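# Move all laundry from the washer into the basket

## Task

Remove every piece of laundry from the washing machine and place each one in the basket.

## Robot and tools

Robot: two arms. left_arm carries a left hand and sits at about (+0.030, +0.350, +0.004) m. right_arm carries a right hand and sits at about (-0.043, -0.370, +0.001) m. Both face nearly along +x. A post is fixed to the floor behind them. Each hand has five fingers. The left hand mirrors the right one.

Scene frame: the origin is at table-top height, halfway between the nominal bases. +z points up, +x points out over the table, and left_arm is on the +y side. Camera image sides do not match the arm names. Positions and velocities in results are given in this frame. Offsets you send are measured along each arm's current Hand target axes.

Hand point: a point fixed to the palm, 0.05 m in front of it and 0.15 m out from the wrist face. Its +z runs along the straightened fingers, which reach 0.06 to 0.07 m past it. Its +y points out of the palm. On the right hand +x runs across the palm away from the thumb; on the left hand +x points toward the thumb. A rigid bracket on the little-finger side of the wrist can hit objects.

The 28-number row, every value in [-1, 1], is always sent for both arms. Order: left_arm dx, dy, dz, rx, ry, rz; then left hand thumb_turn, thumb_bend, index, middle, ring, little, force_limit, speed. The right_arm follows with the same 14 numbers in the same order.
- Pose numbers are offsets, not poses. They are measured from that arm's Hand target at the start of the action, along the Hand target's own axes. 1.0 = 0.6 m or 180 degrees. rx, ry, rz form a single rotation vector. Every row in an action counts from the same starting point, not from the row before it. Sending six zeros asks nothing new of that arm. Repeating an offset in a later call moves the arm again.
- The six finger numbers are absolute targets: -1 is open or straight, +1 is closed or bent. thumb_turn +1 puts the thumb in front of the palm, facing the fingers.
- force_limit is the stopping force when closing: about 0 N at -1 and 10 N at +1 (15 N for the two thumb motors).
- speed rises from almost zero at -1 to full at +0.48 and above. At full speed a whole finger stroke takes 0.49 s. For a soft grip use -0.94 or lower.
- No number means "unchanged". To keep a hand as it is, resend the last eight numbers you sent for it. If you have sent none yet, send its hand_measured six, then hand_force_limit and hand_speed.

Tools:
- execute_actions(actions, cameras): actions is a list of actions. Each action is a table of up to 15 rows, one per 1/30 s step. A shorter table repeats its last row until step 15. Images come back when actions is empty, or when cameras names them ("all", or names).
- move(target, speed, blend, blocking, cameras): target is one 28-number row or a list of up to 15 rows. Every row is an offset from the same current Hand targets. The hand points travel in straight lines. speed is in m/s, 0.002 to 4.3, default 0.25; turning is capped at twice that number in rad/s. blend is a corner radius in m, default 0, which stops at each target. The whole move is capped at 10 s. blocking=false returns after about 0.5 s while the move keeps running. The move does not avoid obstacles or the other arm. The result adds a move: line, such as done, off_target, moving, held or fault, plus limits such as paced or held.
- wait(seconds): 0 to 3600. The scene runs with no new commands.
- stop(): brakes a running move.
- zoom_image(camera, region): region is [x0, y0, x1, y1] in pixels, at most 504 by 504. It works only on the newest images.
- show_instructions(): shows the reference images.
- finished_scene(scene=1): ends the scene for good.

Cameras: cam_high and cam_low are 896x504. cam_left_wrist and cam_right_wrist are 672x504, fisheye.

Result lines: end_effector_position (m) and end_effector_quat_wxyz; Hand target, your last commanded pose after clipping, which the next offsets start from; joint positions, velocities and torques; hand_measured, hand_stopped_by (moving, target, force, stalled, fault) and hand_load_n, each in motor order. A grip that has been lost shows as hand_load_n dropping to about 0.

Behaviour to expect: the commanded orientation is clipped to within 40 degrees of the measured one at every step. Hands often come to rest 1 to 3 cm short of the command, sometimes 5 cm, usually lower; this is not a sign of contact. A later execute_actions call re-requests that target. If the hand still falls short, send the remaining distance as an offset. An arm blocked by something keeps pushing until you command it back past its hand point. Fingers keep moving after the call and then lock.

Grasping: with the thumb in front of the palm, the hand can close on items about 0.035 to 0.065 m thick, or on handles down to 0.025 m. A thumb-tip to index-pad pinch can hold a light item up to about 0.08 m.

Avoid: letting anything fall or be left off the table, which ends the scene; contact between the two arms or hands; hitting the washer, the post or other fixed parts hard; dropping or releasing laundry while it is moving; fast swings and heavy finger loads. Motors heat up when they hold loads or stay stretched. A MOTOR HOT line appears at 85 °C, and at 100 °C the arm goes limp for 30 to 60 s. Joint limits (rad): waist ±2.880, shoulder 0 to 3.142, elbow 0 to 3.019, wrist pitch -1.693 to 1.571, wrist yaw ±1.571, wrist roll ±2.094.

Each tool is called after ">>>" as a command line: name --argument value for each argument, lists and objects as JSON in quotes; but a table of rows of numbers goes row by row, as --pt "numbers of a row", without its own name.

Reference images:

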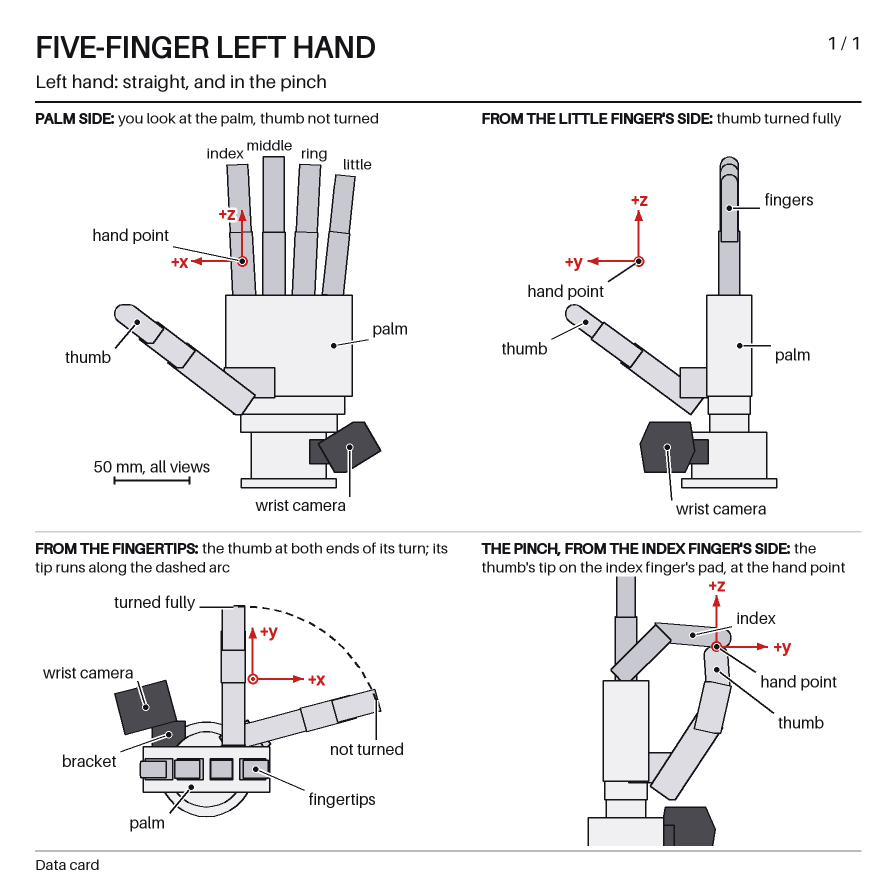

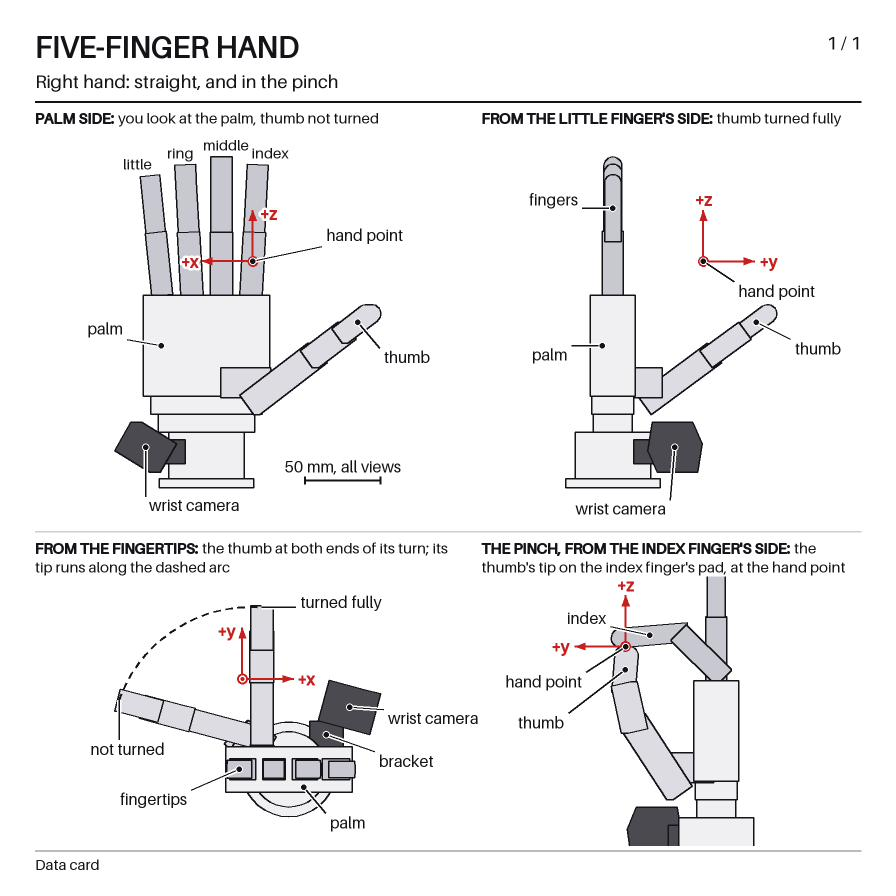

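## Session

>>> execute_actions --actions '[]'

Scene clock: 0.00 s.
left_arm: end_effector_position=(+0.9746, +0.2749, +0.1004) hand_measured=(-1.000, -1.000, -1.000, -1.000, -1.000, -1.000) hand_load_n=(+0.0, +0.0, +0.0, +0.0, +0.0, +0.0) hand_stopped_by=(target, target, target, target, target, target) hand_force_limit=0.00 hand_speed=-0.80 end_effector_quat_wxyz=(-0.082, +0.912, +0.099, +0.390) | right_arm: end_effector_position=(+0.0891, +0.0998, +0.1481) hand_measured=(-1.000, -1.000, -1.000, -1.000, -1.000, -1.000) hand_load_n=(+0.0, +0.0, +0.0, +0.0, +0.0, +0.0) hand_stopped_by=(target, target, target, target, target, target) hand_force_limit=0.00 hand_speed=-0.80 end_effector_quat_wxyz=(-0.007, +0.975, -0.220, -0.039)
Joint positions: left_arm=[-0.096 2.412 2.232 -0.612 -0.287 -1.752] | right_arm=[1.163 1.785 1.591 -1.375 -0.079 0.067]
Joint velocities: within noise
Joint torques (N m): no reading
Heat: left arm: hottest elbow 24 °C; right arm: hottest shoulder 29 °C.
Hand target: left_arm +0.9802, +0.2744, +0.1102; -0.080, +0.908, +0.101, +0.399 | right_arm +0.0917, +0.1063, +0.1536; -0.016, +0.975, -0.219, -0.037

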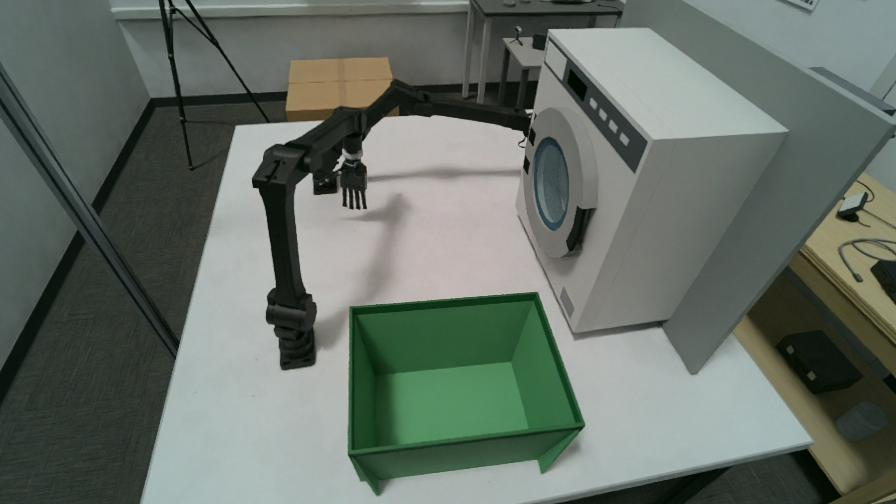

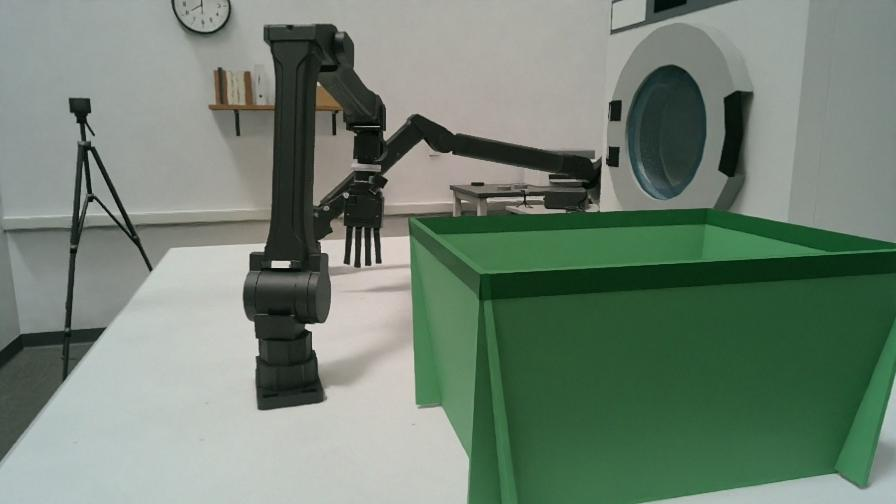

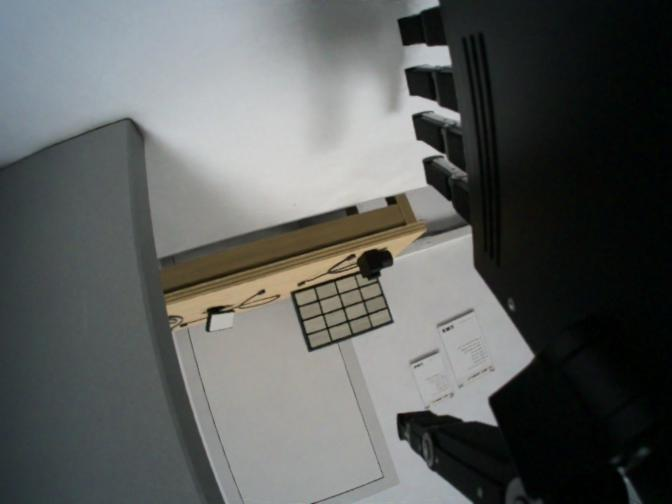

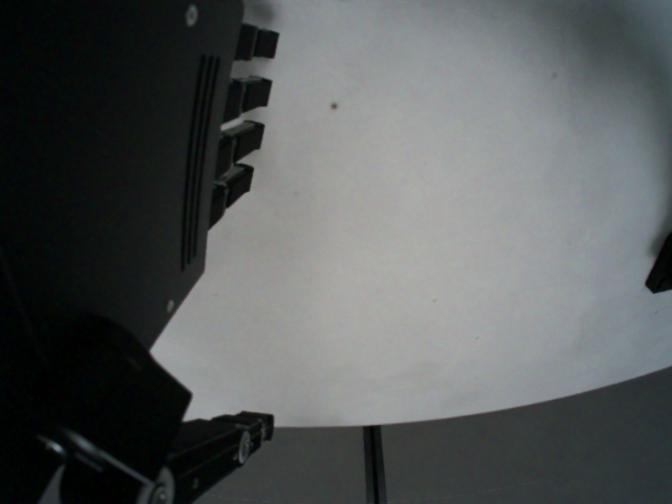

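>>> zoom_image --camera "cam_high" --region '[450, 20, 850, 360]'

>>> zoom_image --camera "cam_low" --region '[560, 0, 896, 280]'

>>> zoom_image --camera "cam_high" --region '[230, 70, 560, 380]'

Scaled by 1.260 from the camera's image (finer frame: 1280x720).

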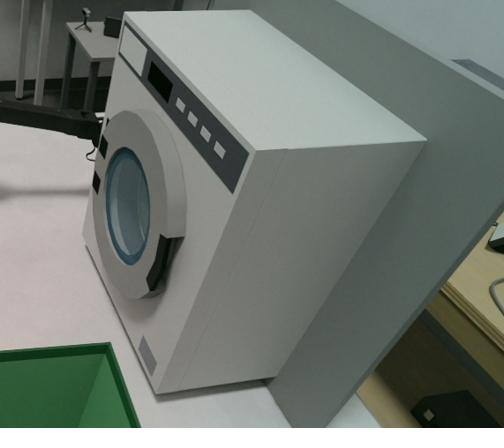

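Scaled by 1.500 from the camera's image (finer frame: 1280x720).

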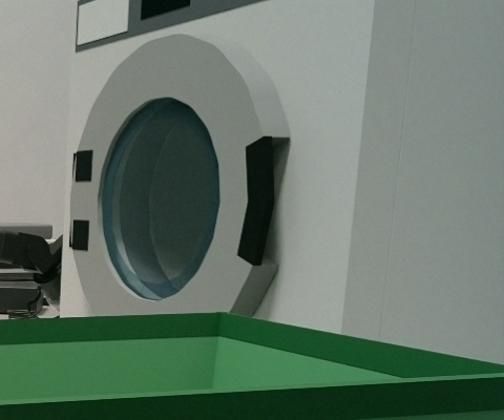

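Scaled by 1.527 from the camera's image (finer frame: 1280x720).

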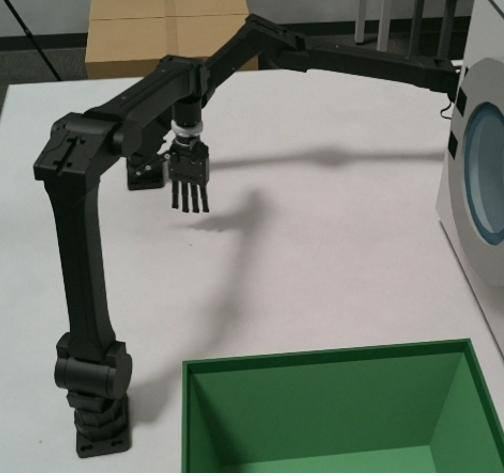

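>>> move --target '[-0.263,-0.236,-0.5,0,0,0,-1,-1,-1,-1,-1,-1,0,-0.8, 0,0,0,0,0,0,-1,-1,-1,-1,-1,-1,0,-0.8]' --cameras '["all"]'

Scene clock: 136.87 s.
left_arm: end_effector_position=(+0.6324, +0.3164, +0.2165) hand_measured=(-1.000, -1.000, -1.000, -1.000, -1.000, -1.000) hand_load_n=(-0.5, +0.0, +0.0, +0.0, +0.0, +0.0) hand_stopped_by=(target, target, target, target, target, target) hand_force_limit=0.00 hand_speed=-0.80 end_effector_quat_wxyz=(-0.074, +0.902, +0.101, +0.413) | right_arm: end_effector_position=(+0.0891, +0.0998, +0.1481) hand_measured=(-1.000, -1.000, -1.000, -1.000, -1.000, -1.000) hand_load_n=(+0.0, +0.0, +0.0, +0.0, +0.0, +0.0) hand_stopped_by=(target, target, target, target, target, target) hand_force_limit=0.00 hand_speed=-0.80 end_effector_quat_wxyz=(-0.007, +0.975, -0.220, -0.039)
Joint positions: left_arm=[-0.062 1.388 0.993 -0.338 -0.254 -1.727] | right_arm=[1.163 1.785 1.591 -1.375 -0.079 0.067]
Joint torques (N m): left_arm=[3.31 -8.94 10.17 1.36 -0.09 0.16] | right_arm=[1.49 -17.49 11.15 -0.16 -0.09 -0.02]
Heat: left arm: hottest elbow 37 °C; right arm: hottest shoulder 32 °C.
Hand target: left_arm +0.6283, +0.3246, +0.2029; -0.080, +0.908, +0.101, +0.400 | right_arm +0.0917, +0.1063, +0.1536; -0.016, +0.975, -0.219, -0.037
Off the commanded pose: left_arm 0.017 m, 2 deg | right_arm 0.009 m, 1 deg.
move: off_target (left_arm)

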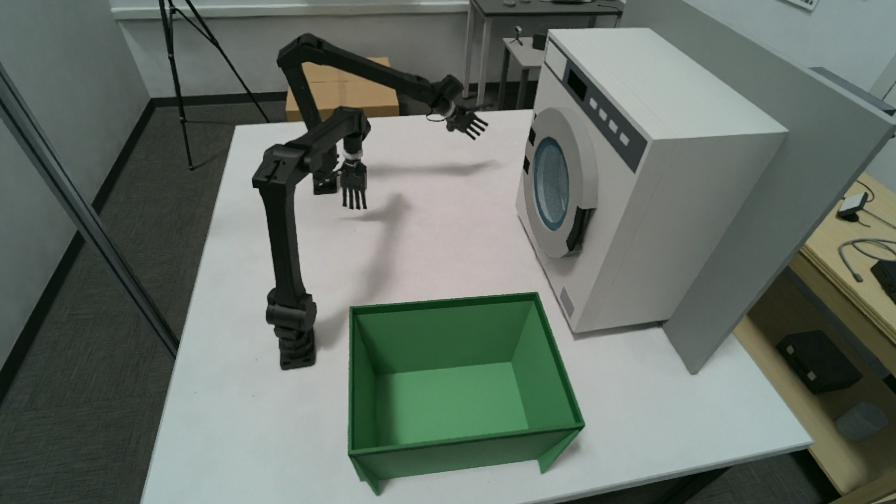

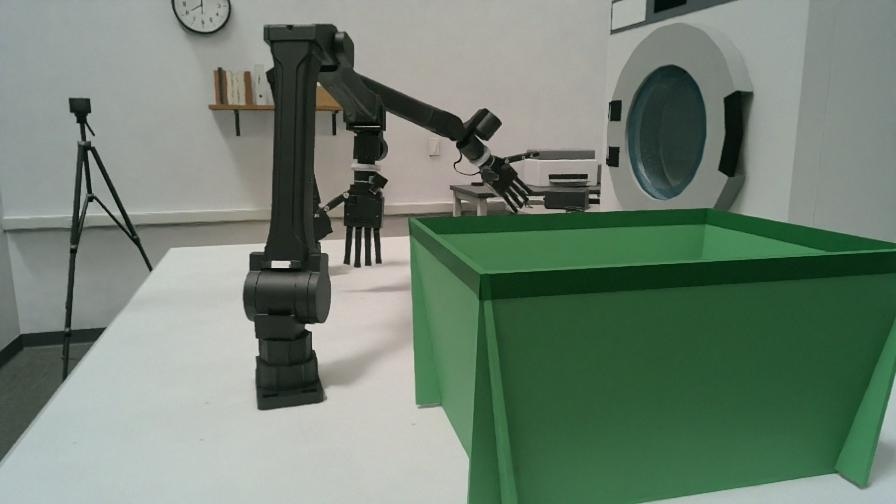

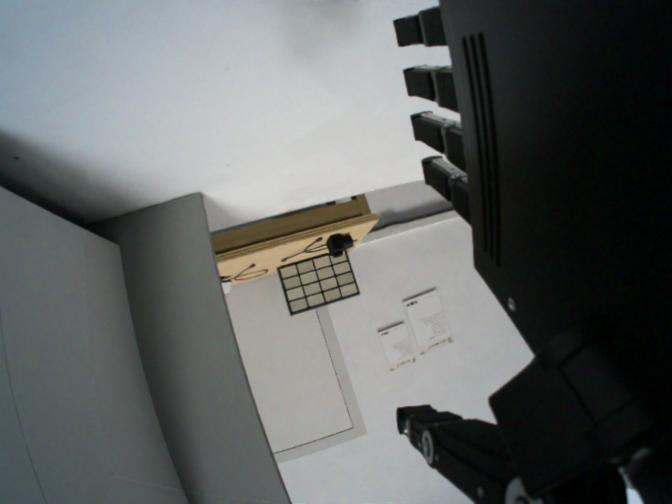

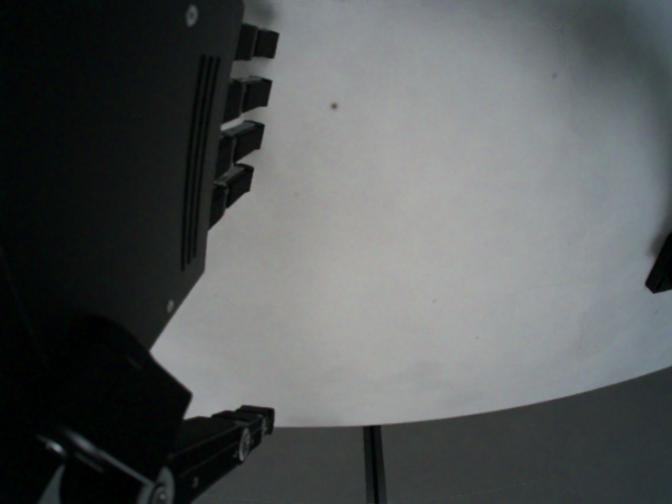

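>>> zoom_image --camera "cam_low" --region '[690, 70, 790, 220]'

>>> zoom_image --camera "cam_high" --region '[530, 180, 630, 270]'

Scaled by 3.360 from the camera's image (finer frame: 1280x720).

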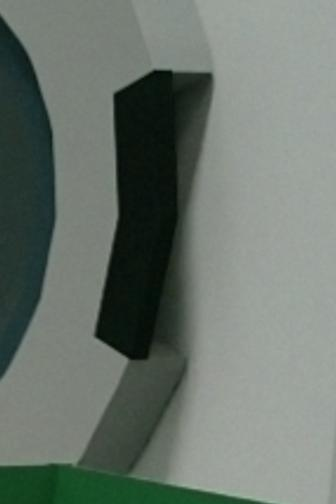

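Scaled by 5.040 from the camera's image (finer frame: 1280x720).

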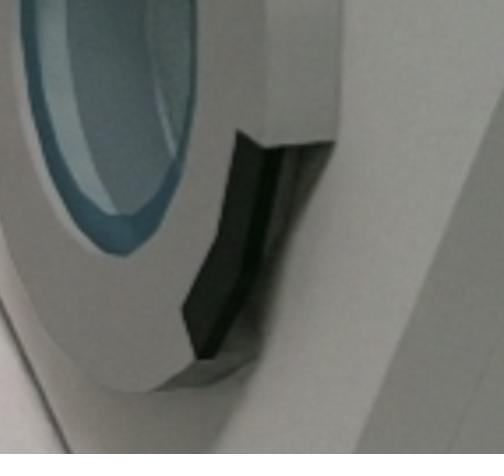

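>>> move --pt "0 0 0 0 0 0 -1 -1 -1 -1 -1 -1 0 -0.8 0.715 0.383 -0.557 0.451 0.300 0.261 -1 -1 -1 -1 -1 -1 0 -0.8" --pt "0 0 0 0 0 0 -1 -1 -1 -1 -1 -1 0 -0.8 0.937 0.465 -0.526 0.649 -0.130 0.601 -1 -1 -1 -1 -1 -1 0 -0.8" --cameras '["all"]'

Scene clock: 212.50 s.
left_arm: end_effector_position=(+0.6324, +0.3163, +0.2165) hand_measured=(-1.000, -1.000, -1.000, -1.000, -1.000, -1.000) hand_load_n=(+0.0, +0.0, +0.0, +0.0, +0.0, +0.0) hand_stopped_by=(target, target, target, target, target, target) hand_force_limit=0.00 hand_speed=-0.80 end_effector_quat_wxyz=(-0.074, +0.902, +0.100, +0.413) | right_arm: end_effector_position=(+0.4984, -0.3964, +0.4232) hand_measured=(-1.000, -1.000, -1.000, -1.000, -1.000, -1.000) hand_load_n=(-0.5, +0.0, +0.0, +0.0, +0.0, +0.0) hand_stopped_by=(target, target, target, target, target, target) hand_force_limit=0.00 hand_speed=-0.80 end_effector_quat_wxyz=(+0.706, -0.005, +0.708, -0.003)
Joint positions: left_arm=[-0.062 1.388 0.993 -0.338 -0.254 -1.726] | right_arm=[-0.275 1.12 0.834 0.283 -0.246 1.559]
Joint torques (N m): left_arm=[3.78 -9.35 9.99 1.43 -0.09 0.19] | right_arm=[0.91 -7.18 10.5 2.18 -0.16 0.13]
Heat: left arm: hottest elbow 32 °C; right arm: hottest shoulder 32 °C.
Hand target: left_arm +0.6283, +0.3245, +0.2029; -0.080, +0.908, +0.101, +0.400 | right_arm +0.4993, -0.4004, +0.4195; +0.707, +0.001, +0.707, -0.001
Off the commanded pose: left_arm 0.016 m, 2 deg | right_arm 0.006 m, 1 deg.
move: done

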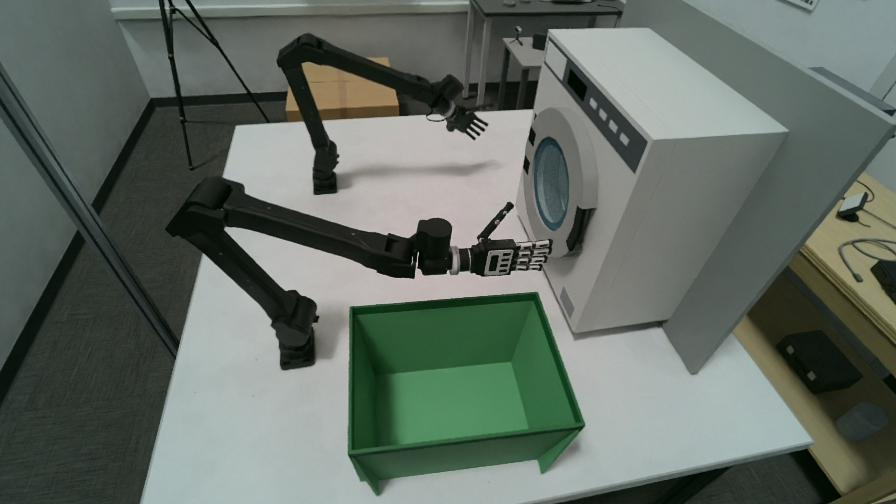

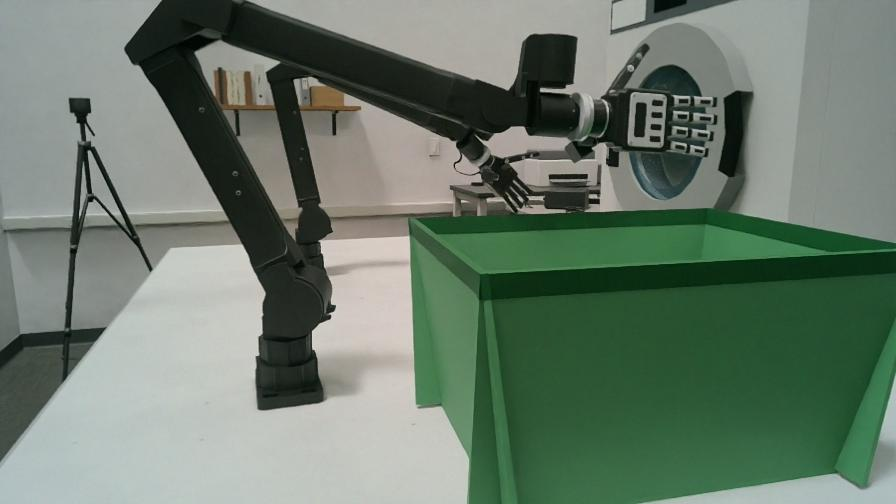

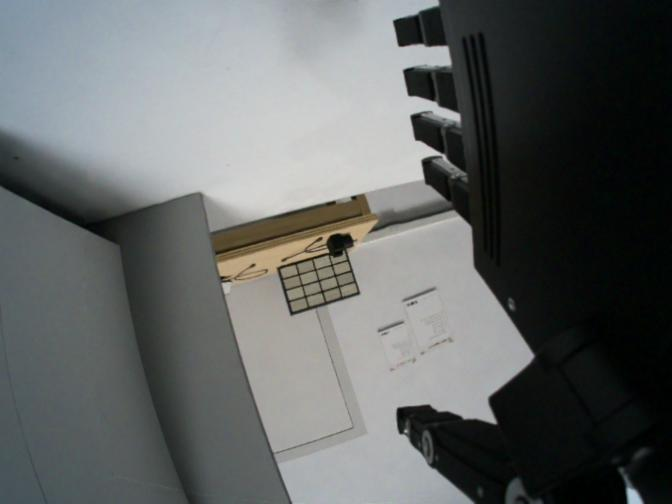

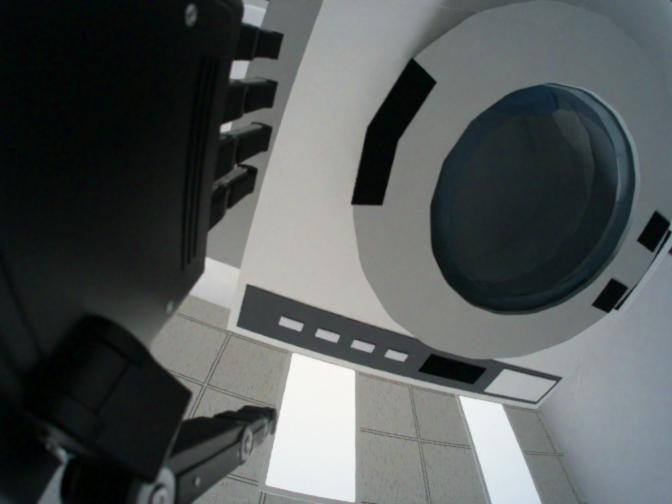

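>>> zoom_image --camera "cam_right_wrist" --region '[200, 0, 500, 260]'

Scaled by 1.680 from the camera's image (finer frame: 960x720).

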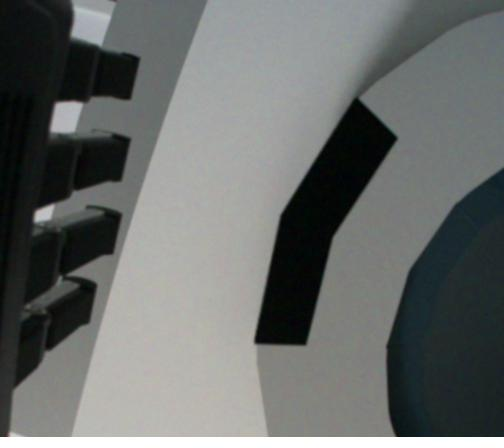

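>>> move --target '[0,0,0,0,0,0,-1,-1,-1,-1,-1,-1,0,-0.8, 0.05,-0.033,0.217,0,0,0,-1,-1,0,0,0,0,1,-0.5]' --cameras '["cam_high","cam_low","cam_right_wrist"]'

>>> zoom_image --camera "cam_low" --region '[600, 60, 800, 220]'

>>> zoom_image --camera "cam_high" --region '[500, 180, 640, 300]'

Scene clock: 339.97 s.
left_arm: end_effector_position=(+0.6324, +0.3163, +0.2165) hand_measured=(-1.000, -1.000, -1.000, -1.000, -1.000, -1.000) hand_load_n=(+0.0, -0.5, +0.0, +0.0, +0.0, +0.0) hand_stopped_by=(target, target, target, target, target, target) hand_force_limit=0.00 hand_speed=-0.80 end_effector_quat_wxyz=(-0.074, +0.902, +0.100, +0.413) | right_arm: end_effector_position=(+0.6186, -0.4226, +0.3559) hand_measured=(-1.000, -1.000, +0.000, +0.000, +0.000, +0.000) hand_load_n=(+0.0, +0.0, +0.0, +0.0, +0.0, +0.0) hand_stopped_by=(target, target, target, target, target, target) hand_force_limit=1.00 hand_speed=-0.50 end_effector_quat_wxyz=(+0.684, +0.003, +0.729, -0.001)
Joint positions: left_arm=[-0.062 1.388 0.993 -0.338 -0.254 -1.726] | right_arm=[-0.264 1.503 1.037 0.4 -0.227 1.56]
Joint torques (N m): left_arm=[3.66 -8.82 10.04 1.42 -0.08 0.17] | right_arm=[2.2 -13.51 14.75 2.14 0.05 0.16]
Heat: left arm: hottest elbow 32 °C; right arm: hottest elbow 32 °C.
Hand target: left_arm +0.6283, +0.3245, +0.2029; -0.080, +0.908, +0.101, +0.400 | right_arm +0.6295, -0.4204, +0.3895; +0.707, +0.001, +0.707, -0.001
Off the commanded pose: left_arm 0.016 m, 2 deg | right_arm 0.035 m, 4 deg.
move: off_target (right_arm)

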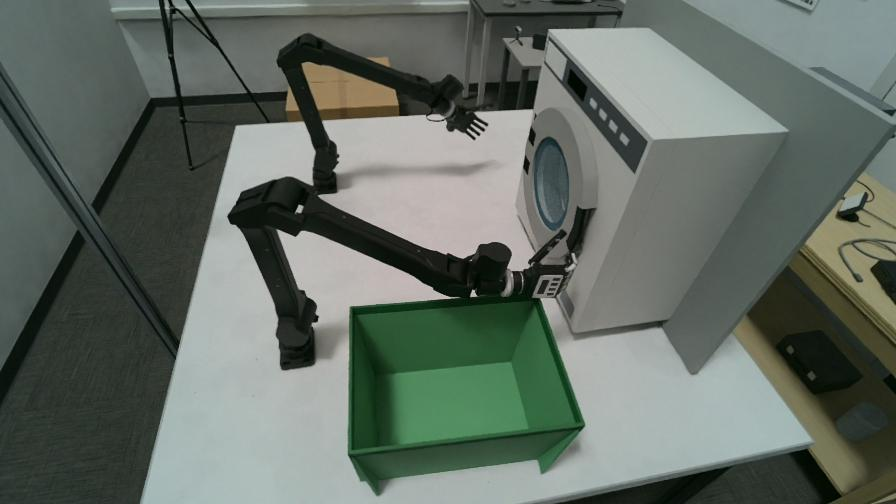

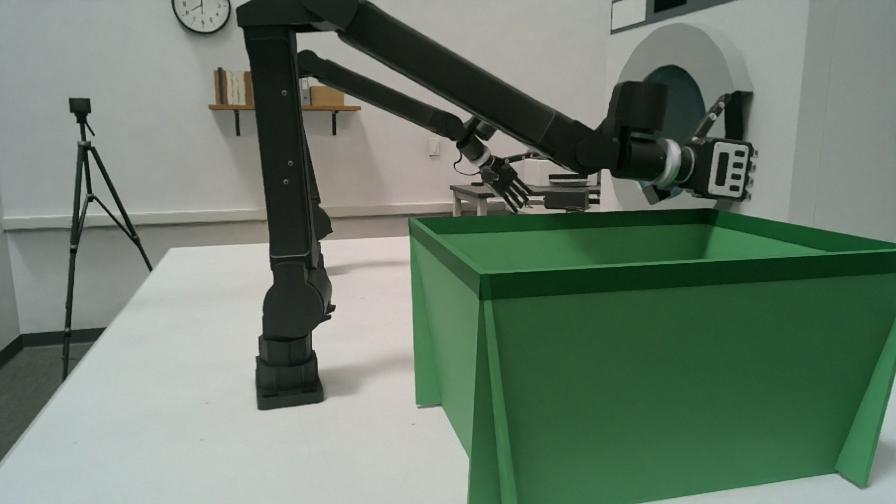

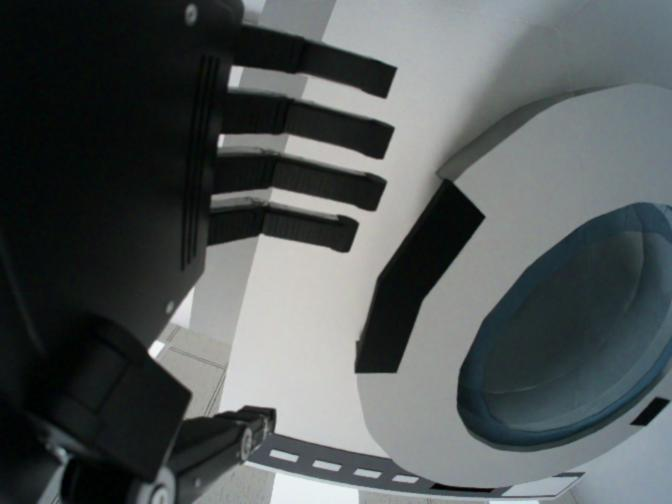

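Scaled by 2.520 from the camera's image (finer frame: 1280x720).

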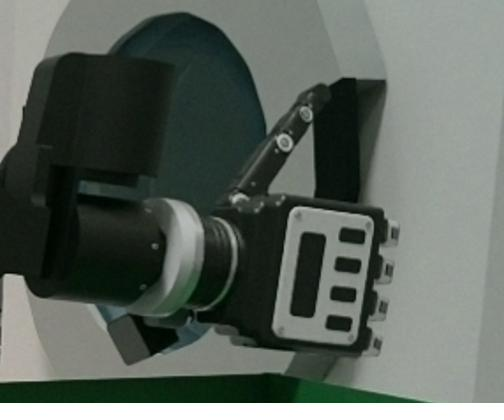

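Scaled by 3.600 from the camera's image (finer frame: 1280x720).

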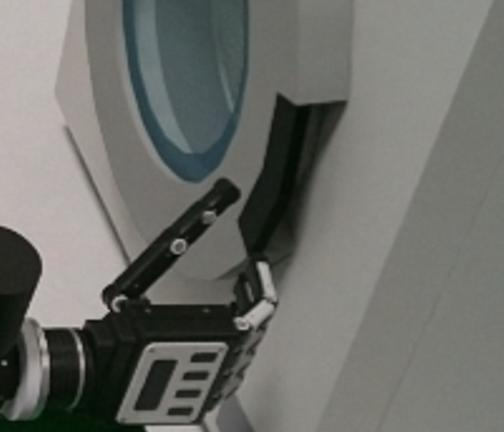

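>>> move --target '[0,0,0,0,0,0,-1,-1,-1,-1,-1,-1,0,-0.8, -0.058,0,0.05,0,-0.02,0,-1,-1,0,0,0,0,1,-0.5]' --cameras '["cam_high","cam_low","cam_right_wrist"]'

>>> zoom_image --camera "cam_low" --region '[600, 60, 800, 220]'

>>> zoom_image --camera "cam_high" --region '[500, 180, 640, 300]'

Scene clock: 350.30 s.
left_arm: end_effector_position=(+0.6324, +0.3163, +0.2165) hand_measured=(-1.000, -1.000, -1.000, -1.000, -1.000, -1.000) hand_load_n=(+0.0, +0.0, +0.0, +0.0, +0.0, +0.0) hand_stopped_by=(target, target, target, target, target, target) hand_force_limit=0.00 hand_speed=-0.80 end_effector_quat_wxyz=(-0.074, +0.902, +0.100, +0.413) | right_arm: end_effector_position=(+0.6492, -0.4224, +0.4025) hand_measured=(-1.000, -1.000, +0.000, +0.000, +0.000, +0.000) hand_load_n=(+0.0, +0.0, +0.0, +0.0, +0.0, +0.0) hand_stopped_by=(target, target, target, target, target, target) hand_force_limit=1.00 hand_speed=-0.50 end_effector_quat_wxyz=(+0.714, +0.001, +0.700, -0.003)
Joint positions: left_arm=[-0.062 1.388 0.993 -0.338 -0.254 -1.726] | right_arm=[-0.25 1.554 1.166 0.408 -0.213 1.573]
Joint torques (N m): left_arm=[3.6 -9.23 10.04 1.42 -0.08 0.2] | right_arm=[2.08 -13.98 14.61 1.99 0.06 0.15]
Heat: left arm: hottest elbow 32 °C; right arm: hottest elbow 32 °C.
Hand target: left_arm +0.6283, +0.3245, +0.2029; -0.080, +0.908, +0.101, +0.400 | right_arm +0.6594, -0.4205, +0.4245; +0.729, +0.001, +0.684, -0.001
Off the commanded pose: left_arm 0.016 m, 2 deg | right_arm 0.024 m, 3 deg.
move: off_target (right_arm)

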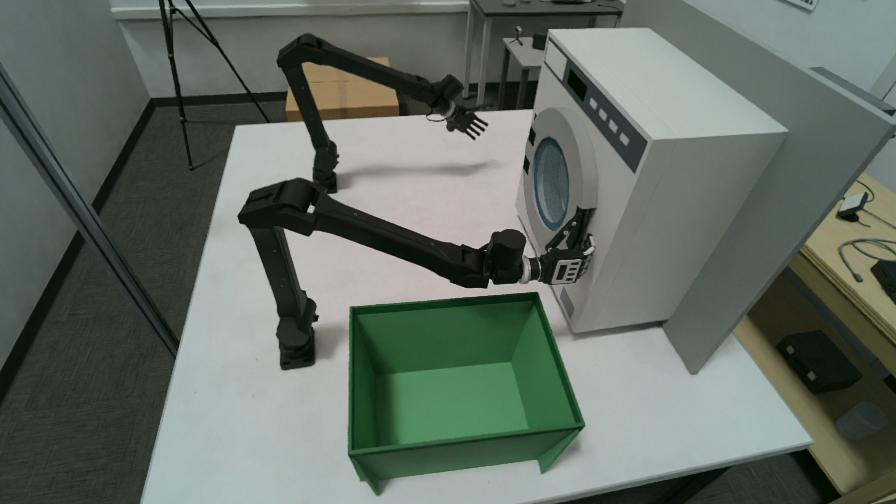

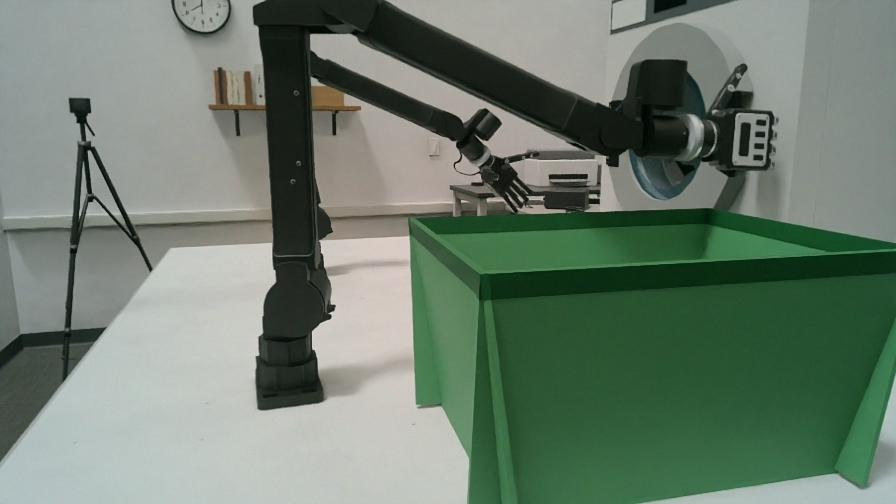

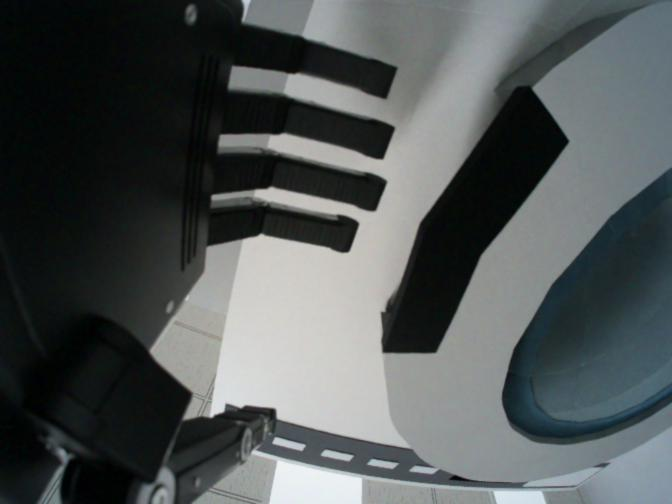

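Scaled by 2.520 from the camera's image (finer frame: 1280x720).

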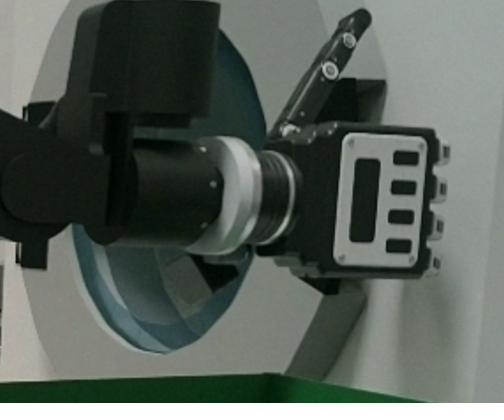

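Scaled by 3.600 from the camera's image (finer frame: 1280x720).

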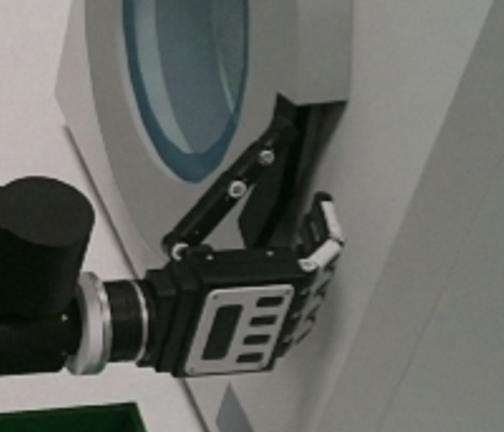

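>>> move --target '[0,0,0,0,0,0,-1,-1,-1,-1,-1,-1,0,-0.8, 0.01,0,0.042,0,0,0,-1,-1,0,0,0,0,1,-0.5]' --cameras '["cam_high","cam_low","cam_right_wrist"]' --speed 0.08

>>> zoom_image --camera "cam_low" --region '[680, 60, 800, 180]'

>>> zoom_image --camera "cam_high" --region '[540, 190, 640, 290]'

Scene clock: 366.60 s.
left_arm: end_effector_position=(+0.6324, +0.3163, +0.2165) hand_measured=(-1.000, -1.000, -1.000, -1.000, -1.000, -1.000) hand_load_n=(+0.0, +0.0, +0.0, +0.0, +0.0, +0.0) hand_stopped_by=(target, target, target, target, target, target) hand_force_limit=0.00 hand_speed=-0.80 end_effector_quat_wxyz=(-0.074, +0.902, +0.100, +0.413) | right_arm: end_effector_position=(+0.6722, -0.4249, +0.3937) hand_measured=(-1.000, -1.000, +0.000, +0.000, +0.000, +0.000) hand_load_n=(+0.0, +0.0, -4.0, -0.5, +0.0, +0.0) hand_stopped_by=(target, target, target, target, target, target) hand_force_limit=1.00 hand_speed=-0.50 end_effector_quat_wxyz=(+0.712, +0.004, +0.703, -0.002)
Joint positions: left_arm=[-0.062 1.388 0.993 -0.338 -0.254 -1.726] | right_arm=[-0.244 1.616 1.22 0.409 -0.203 1.577]
Joint torques (N m): left_arm=[3.66 -8.88 10.19 1.47 -0.06 0.21] | right_arm=[2.37 -15.15 15.49 1.88 0.08 0.11]
Heat: left arm: hottest elbow 32 °C; right arm: hottest elbow 34 °C.
Hand target: left_arm +0.6283, +0.3245, +0.2029; -0.080, +0.908, +0.101, +0.400 | right_arm +0.6850, -0.4206, +0.4199; +0.729, +0.001, +0.684, -0.001
Off the commanded pose: left_arm 0.016 m, 2 deg | right_arm 0.030 m, 3 deg.
move: off_target (right_arm)

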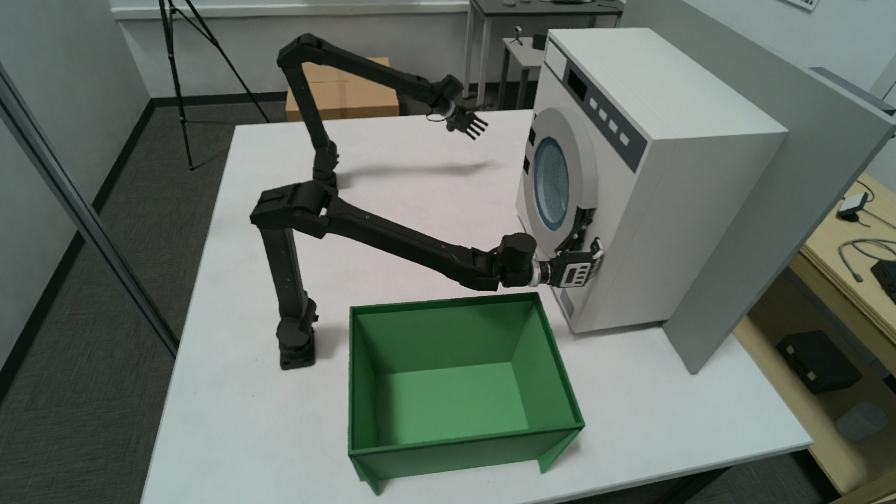

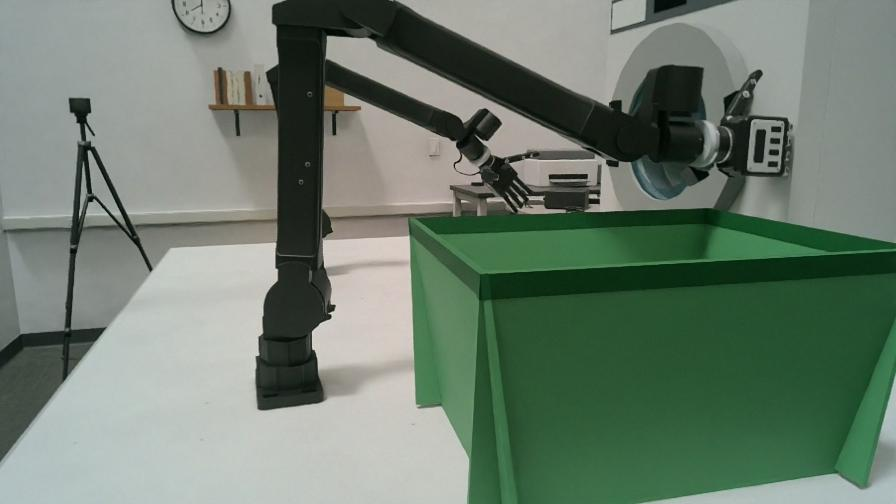

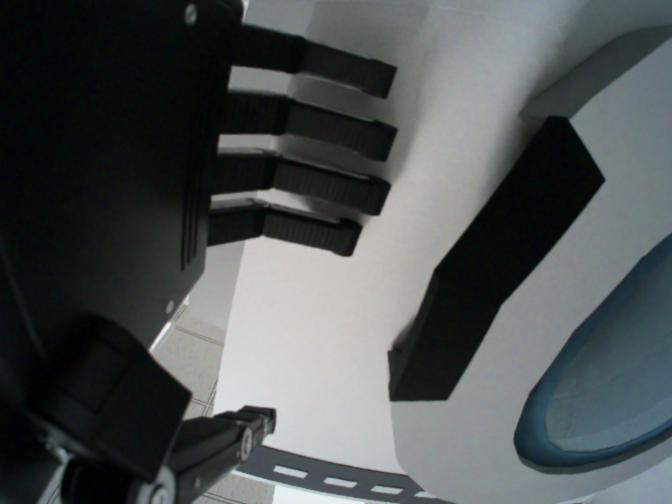

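Scaled by 4.200 from the camera's image (finer frame: 1280x720).

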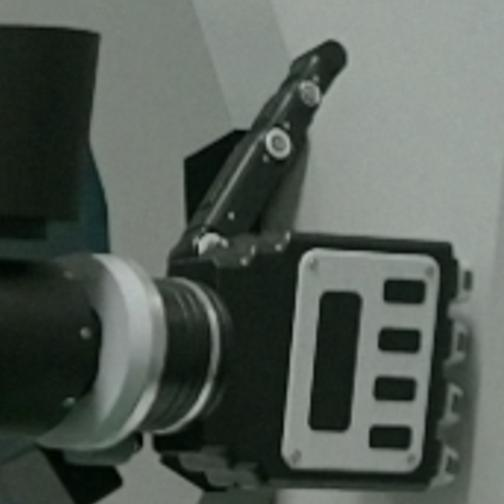

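Scaled by 5.040 from the camera's image (finer frame: 1280x720).

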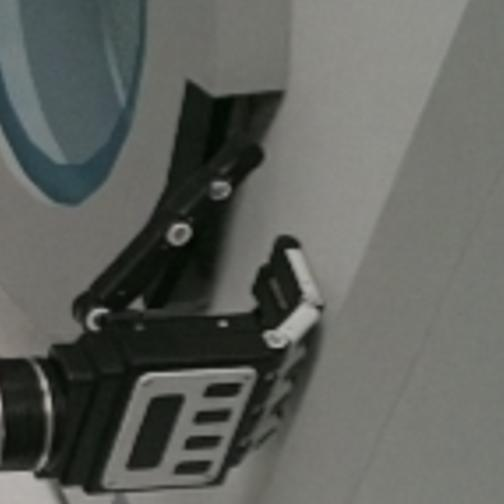

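>>> move --target '[0,0,0,0,0,0,-1,-1,-1,-1,-1,-1,0,-0.8, 0,0.125,-0.008,0,0,0,-1,-1,0.03,0,0,0,1,-0.5]' --cameras '["cam_high","cam_low","cam_right_wrist"]' --speed 0.08

>>> zoom_image --camera "cam_low" --region '[680, 60, 800, 180]'

>>> zoom_image --camera "cam_high" --region '[540, 190, 640, 290]'

Scene clock: 384.27 s.
left_arm: end_effector_position=(+0.6324, +0.3163, +0.2165) hand_measured=(-1.000, -1.000, -1.000, -1.000, -1.000, -1.000) hand_load_n=(+0.0, +0.0, +0.0, +0.0, +0.0, -0.5) hand_stopped_by=(target, target, target, target, target, target) hand_force_limit=0.00 hand_speed=-0.80 end_effector_quat_wxyz=(-0.074, +0.902, +0.100, +0.413) | right_arm: end_effector_position=(+0.6731, -0.3849, +0.4037) hand_measured=(-1.000, -1.000, +0.030, +0.000, +0.000, +0.000) hand_load_n=(+0.0, +0.0, -2.0, -3.5, -2.0, +0.5) hand_stopped_by=(target, target, target, target, target, target) hand_force_limit=1.00 hand_speed=-0.50 end_effector_quat_wxyz=(+0.716, +0.025, +0.698, -0.022)
Joint positions: left_arm=[-0.062 1.388 0.993 -0.338 -0.254 -1.726] | right_arm=[-0.149 1.585 1.201 0.409 -0.051 1.577]
Joint torques (N m): left_arm=[3.72 -8.88 10.07 1.48 -0.07 0.19] | right_arm=[5.83 -14.74 13.3 2.19 -0.49 0.02]
Heat: left arm: hottest elbow 32 °C; right arm: hottest elbow 38 °C.
Hand target: left_arm +0.6283, +0.3245, +0.2029; -0.080, +0.908, +0.101, +0.400 | right_arm +0.6804, -0.3454, +0.4194; +0.729, +0.001, +0.685, +0.000
Off the commanded pose: left_arm 0.016 m, 2 deg | right_arm 0.043 m, 4 deg.
move: off_target (right_arm)

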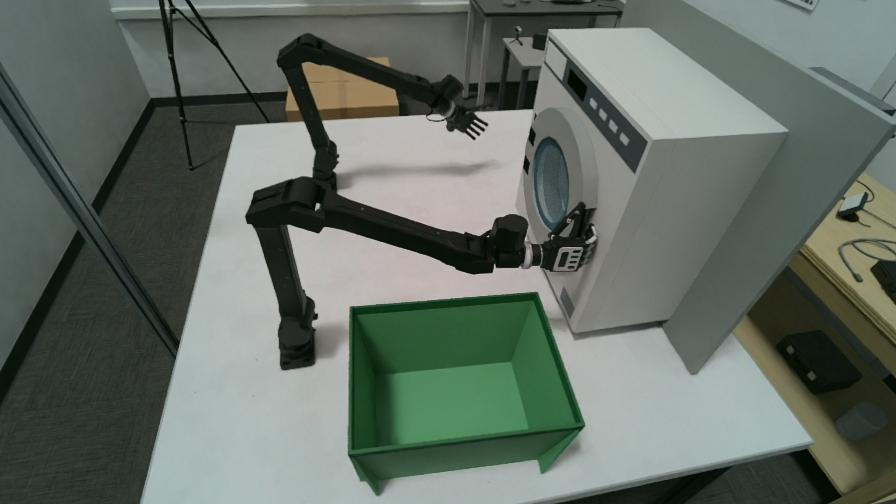

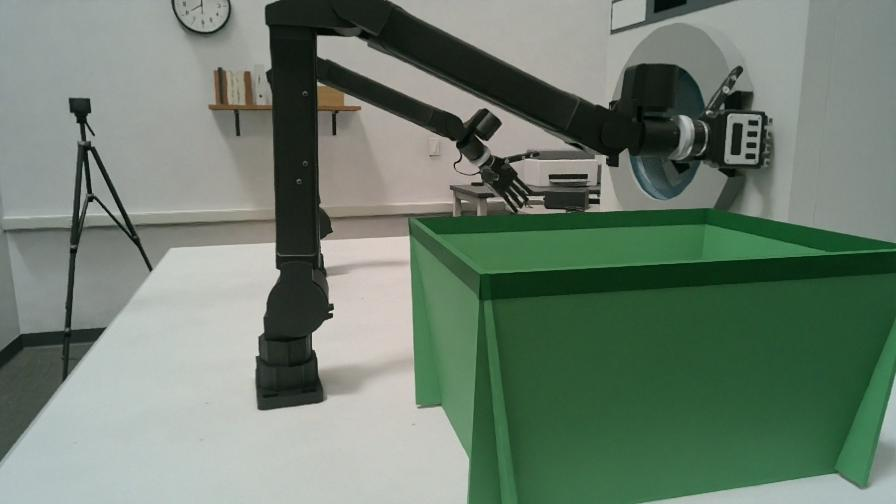

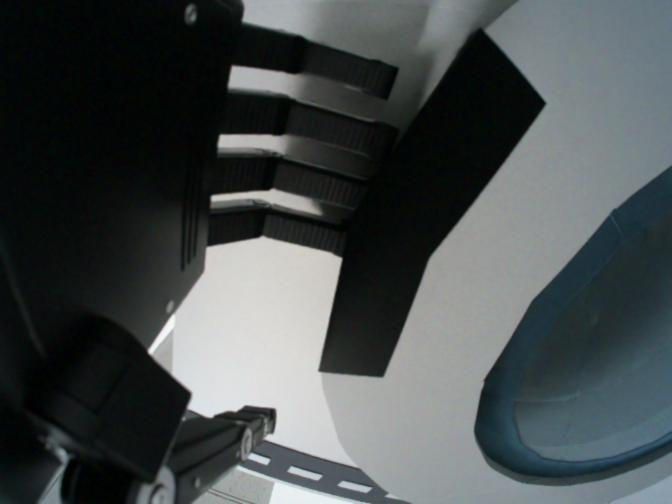

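Scaled by 4.200 from the camera's image (finer frame: 1280x720).

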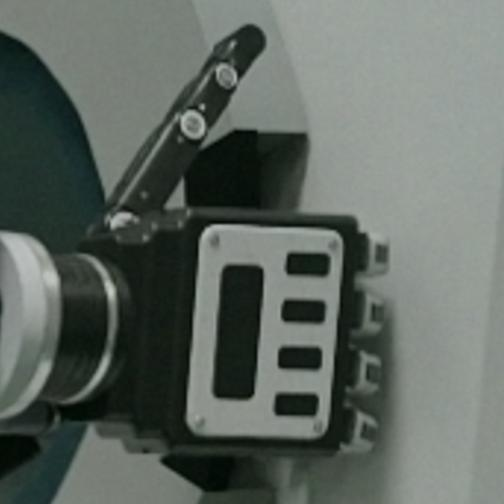

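Scaled by 5.040 from the camera's image (finer frame: 1280x720).

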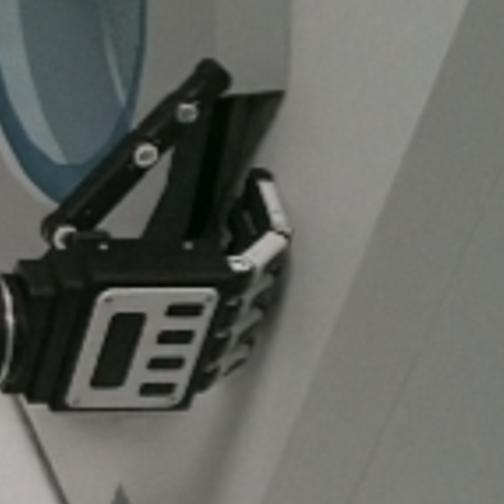

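>>> zoom_image --camera "cam_right_wrist" --region '[230, 0, 480, 280]'

Scaled by 1.800 from the camera's image (finer frame: 960x720).

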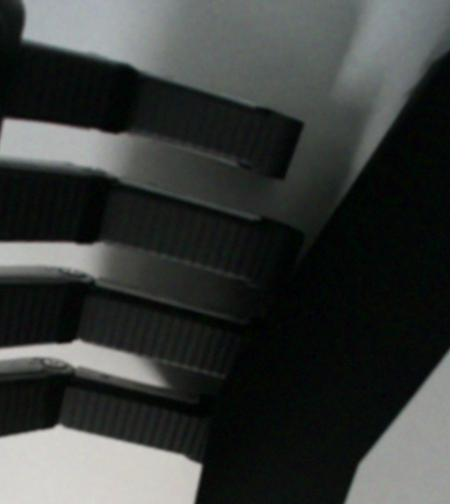

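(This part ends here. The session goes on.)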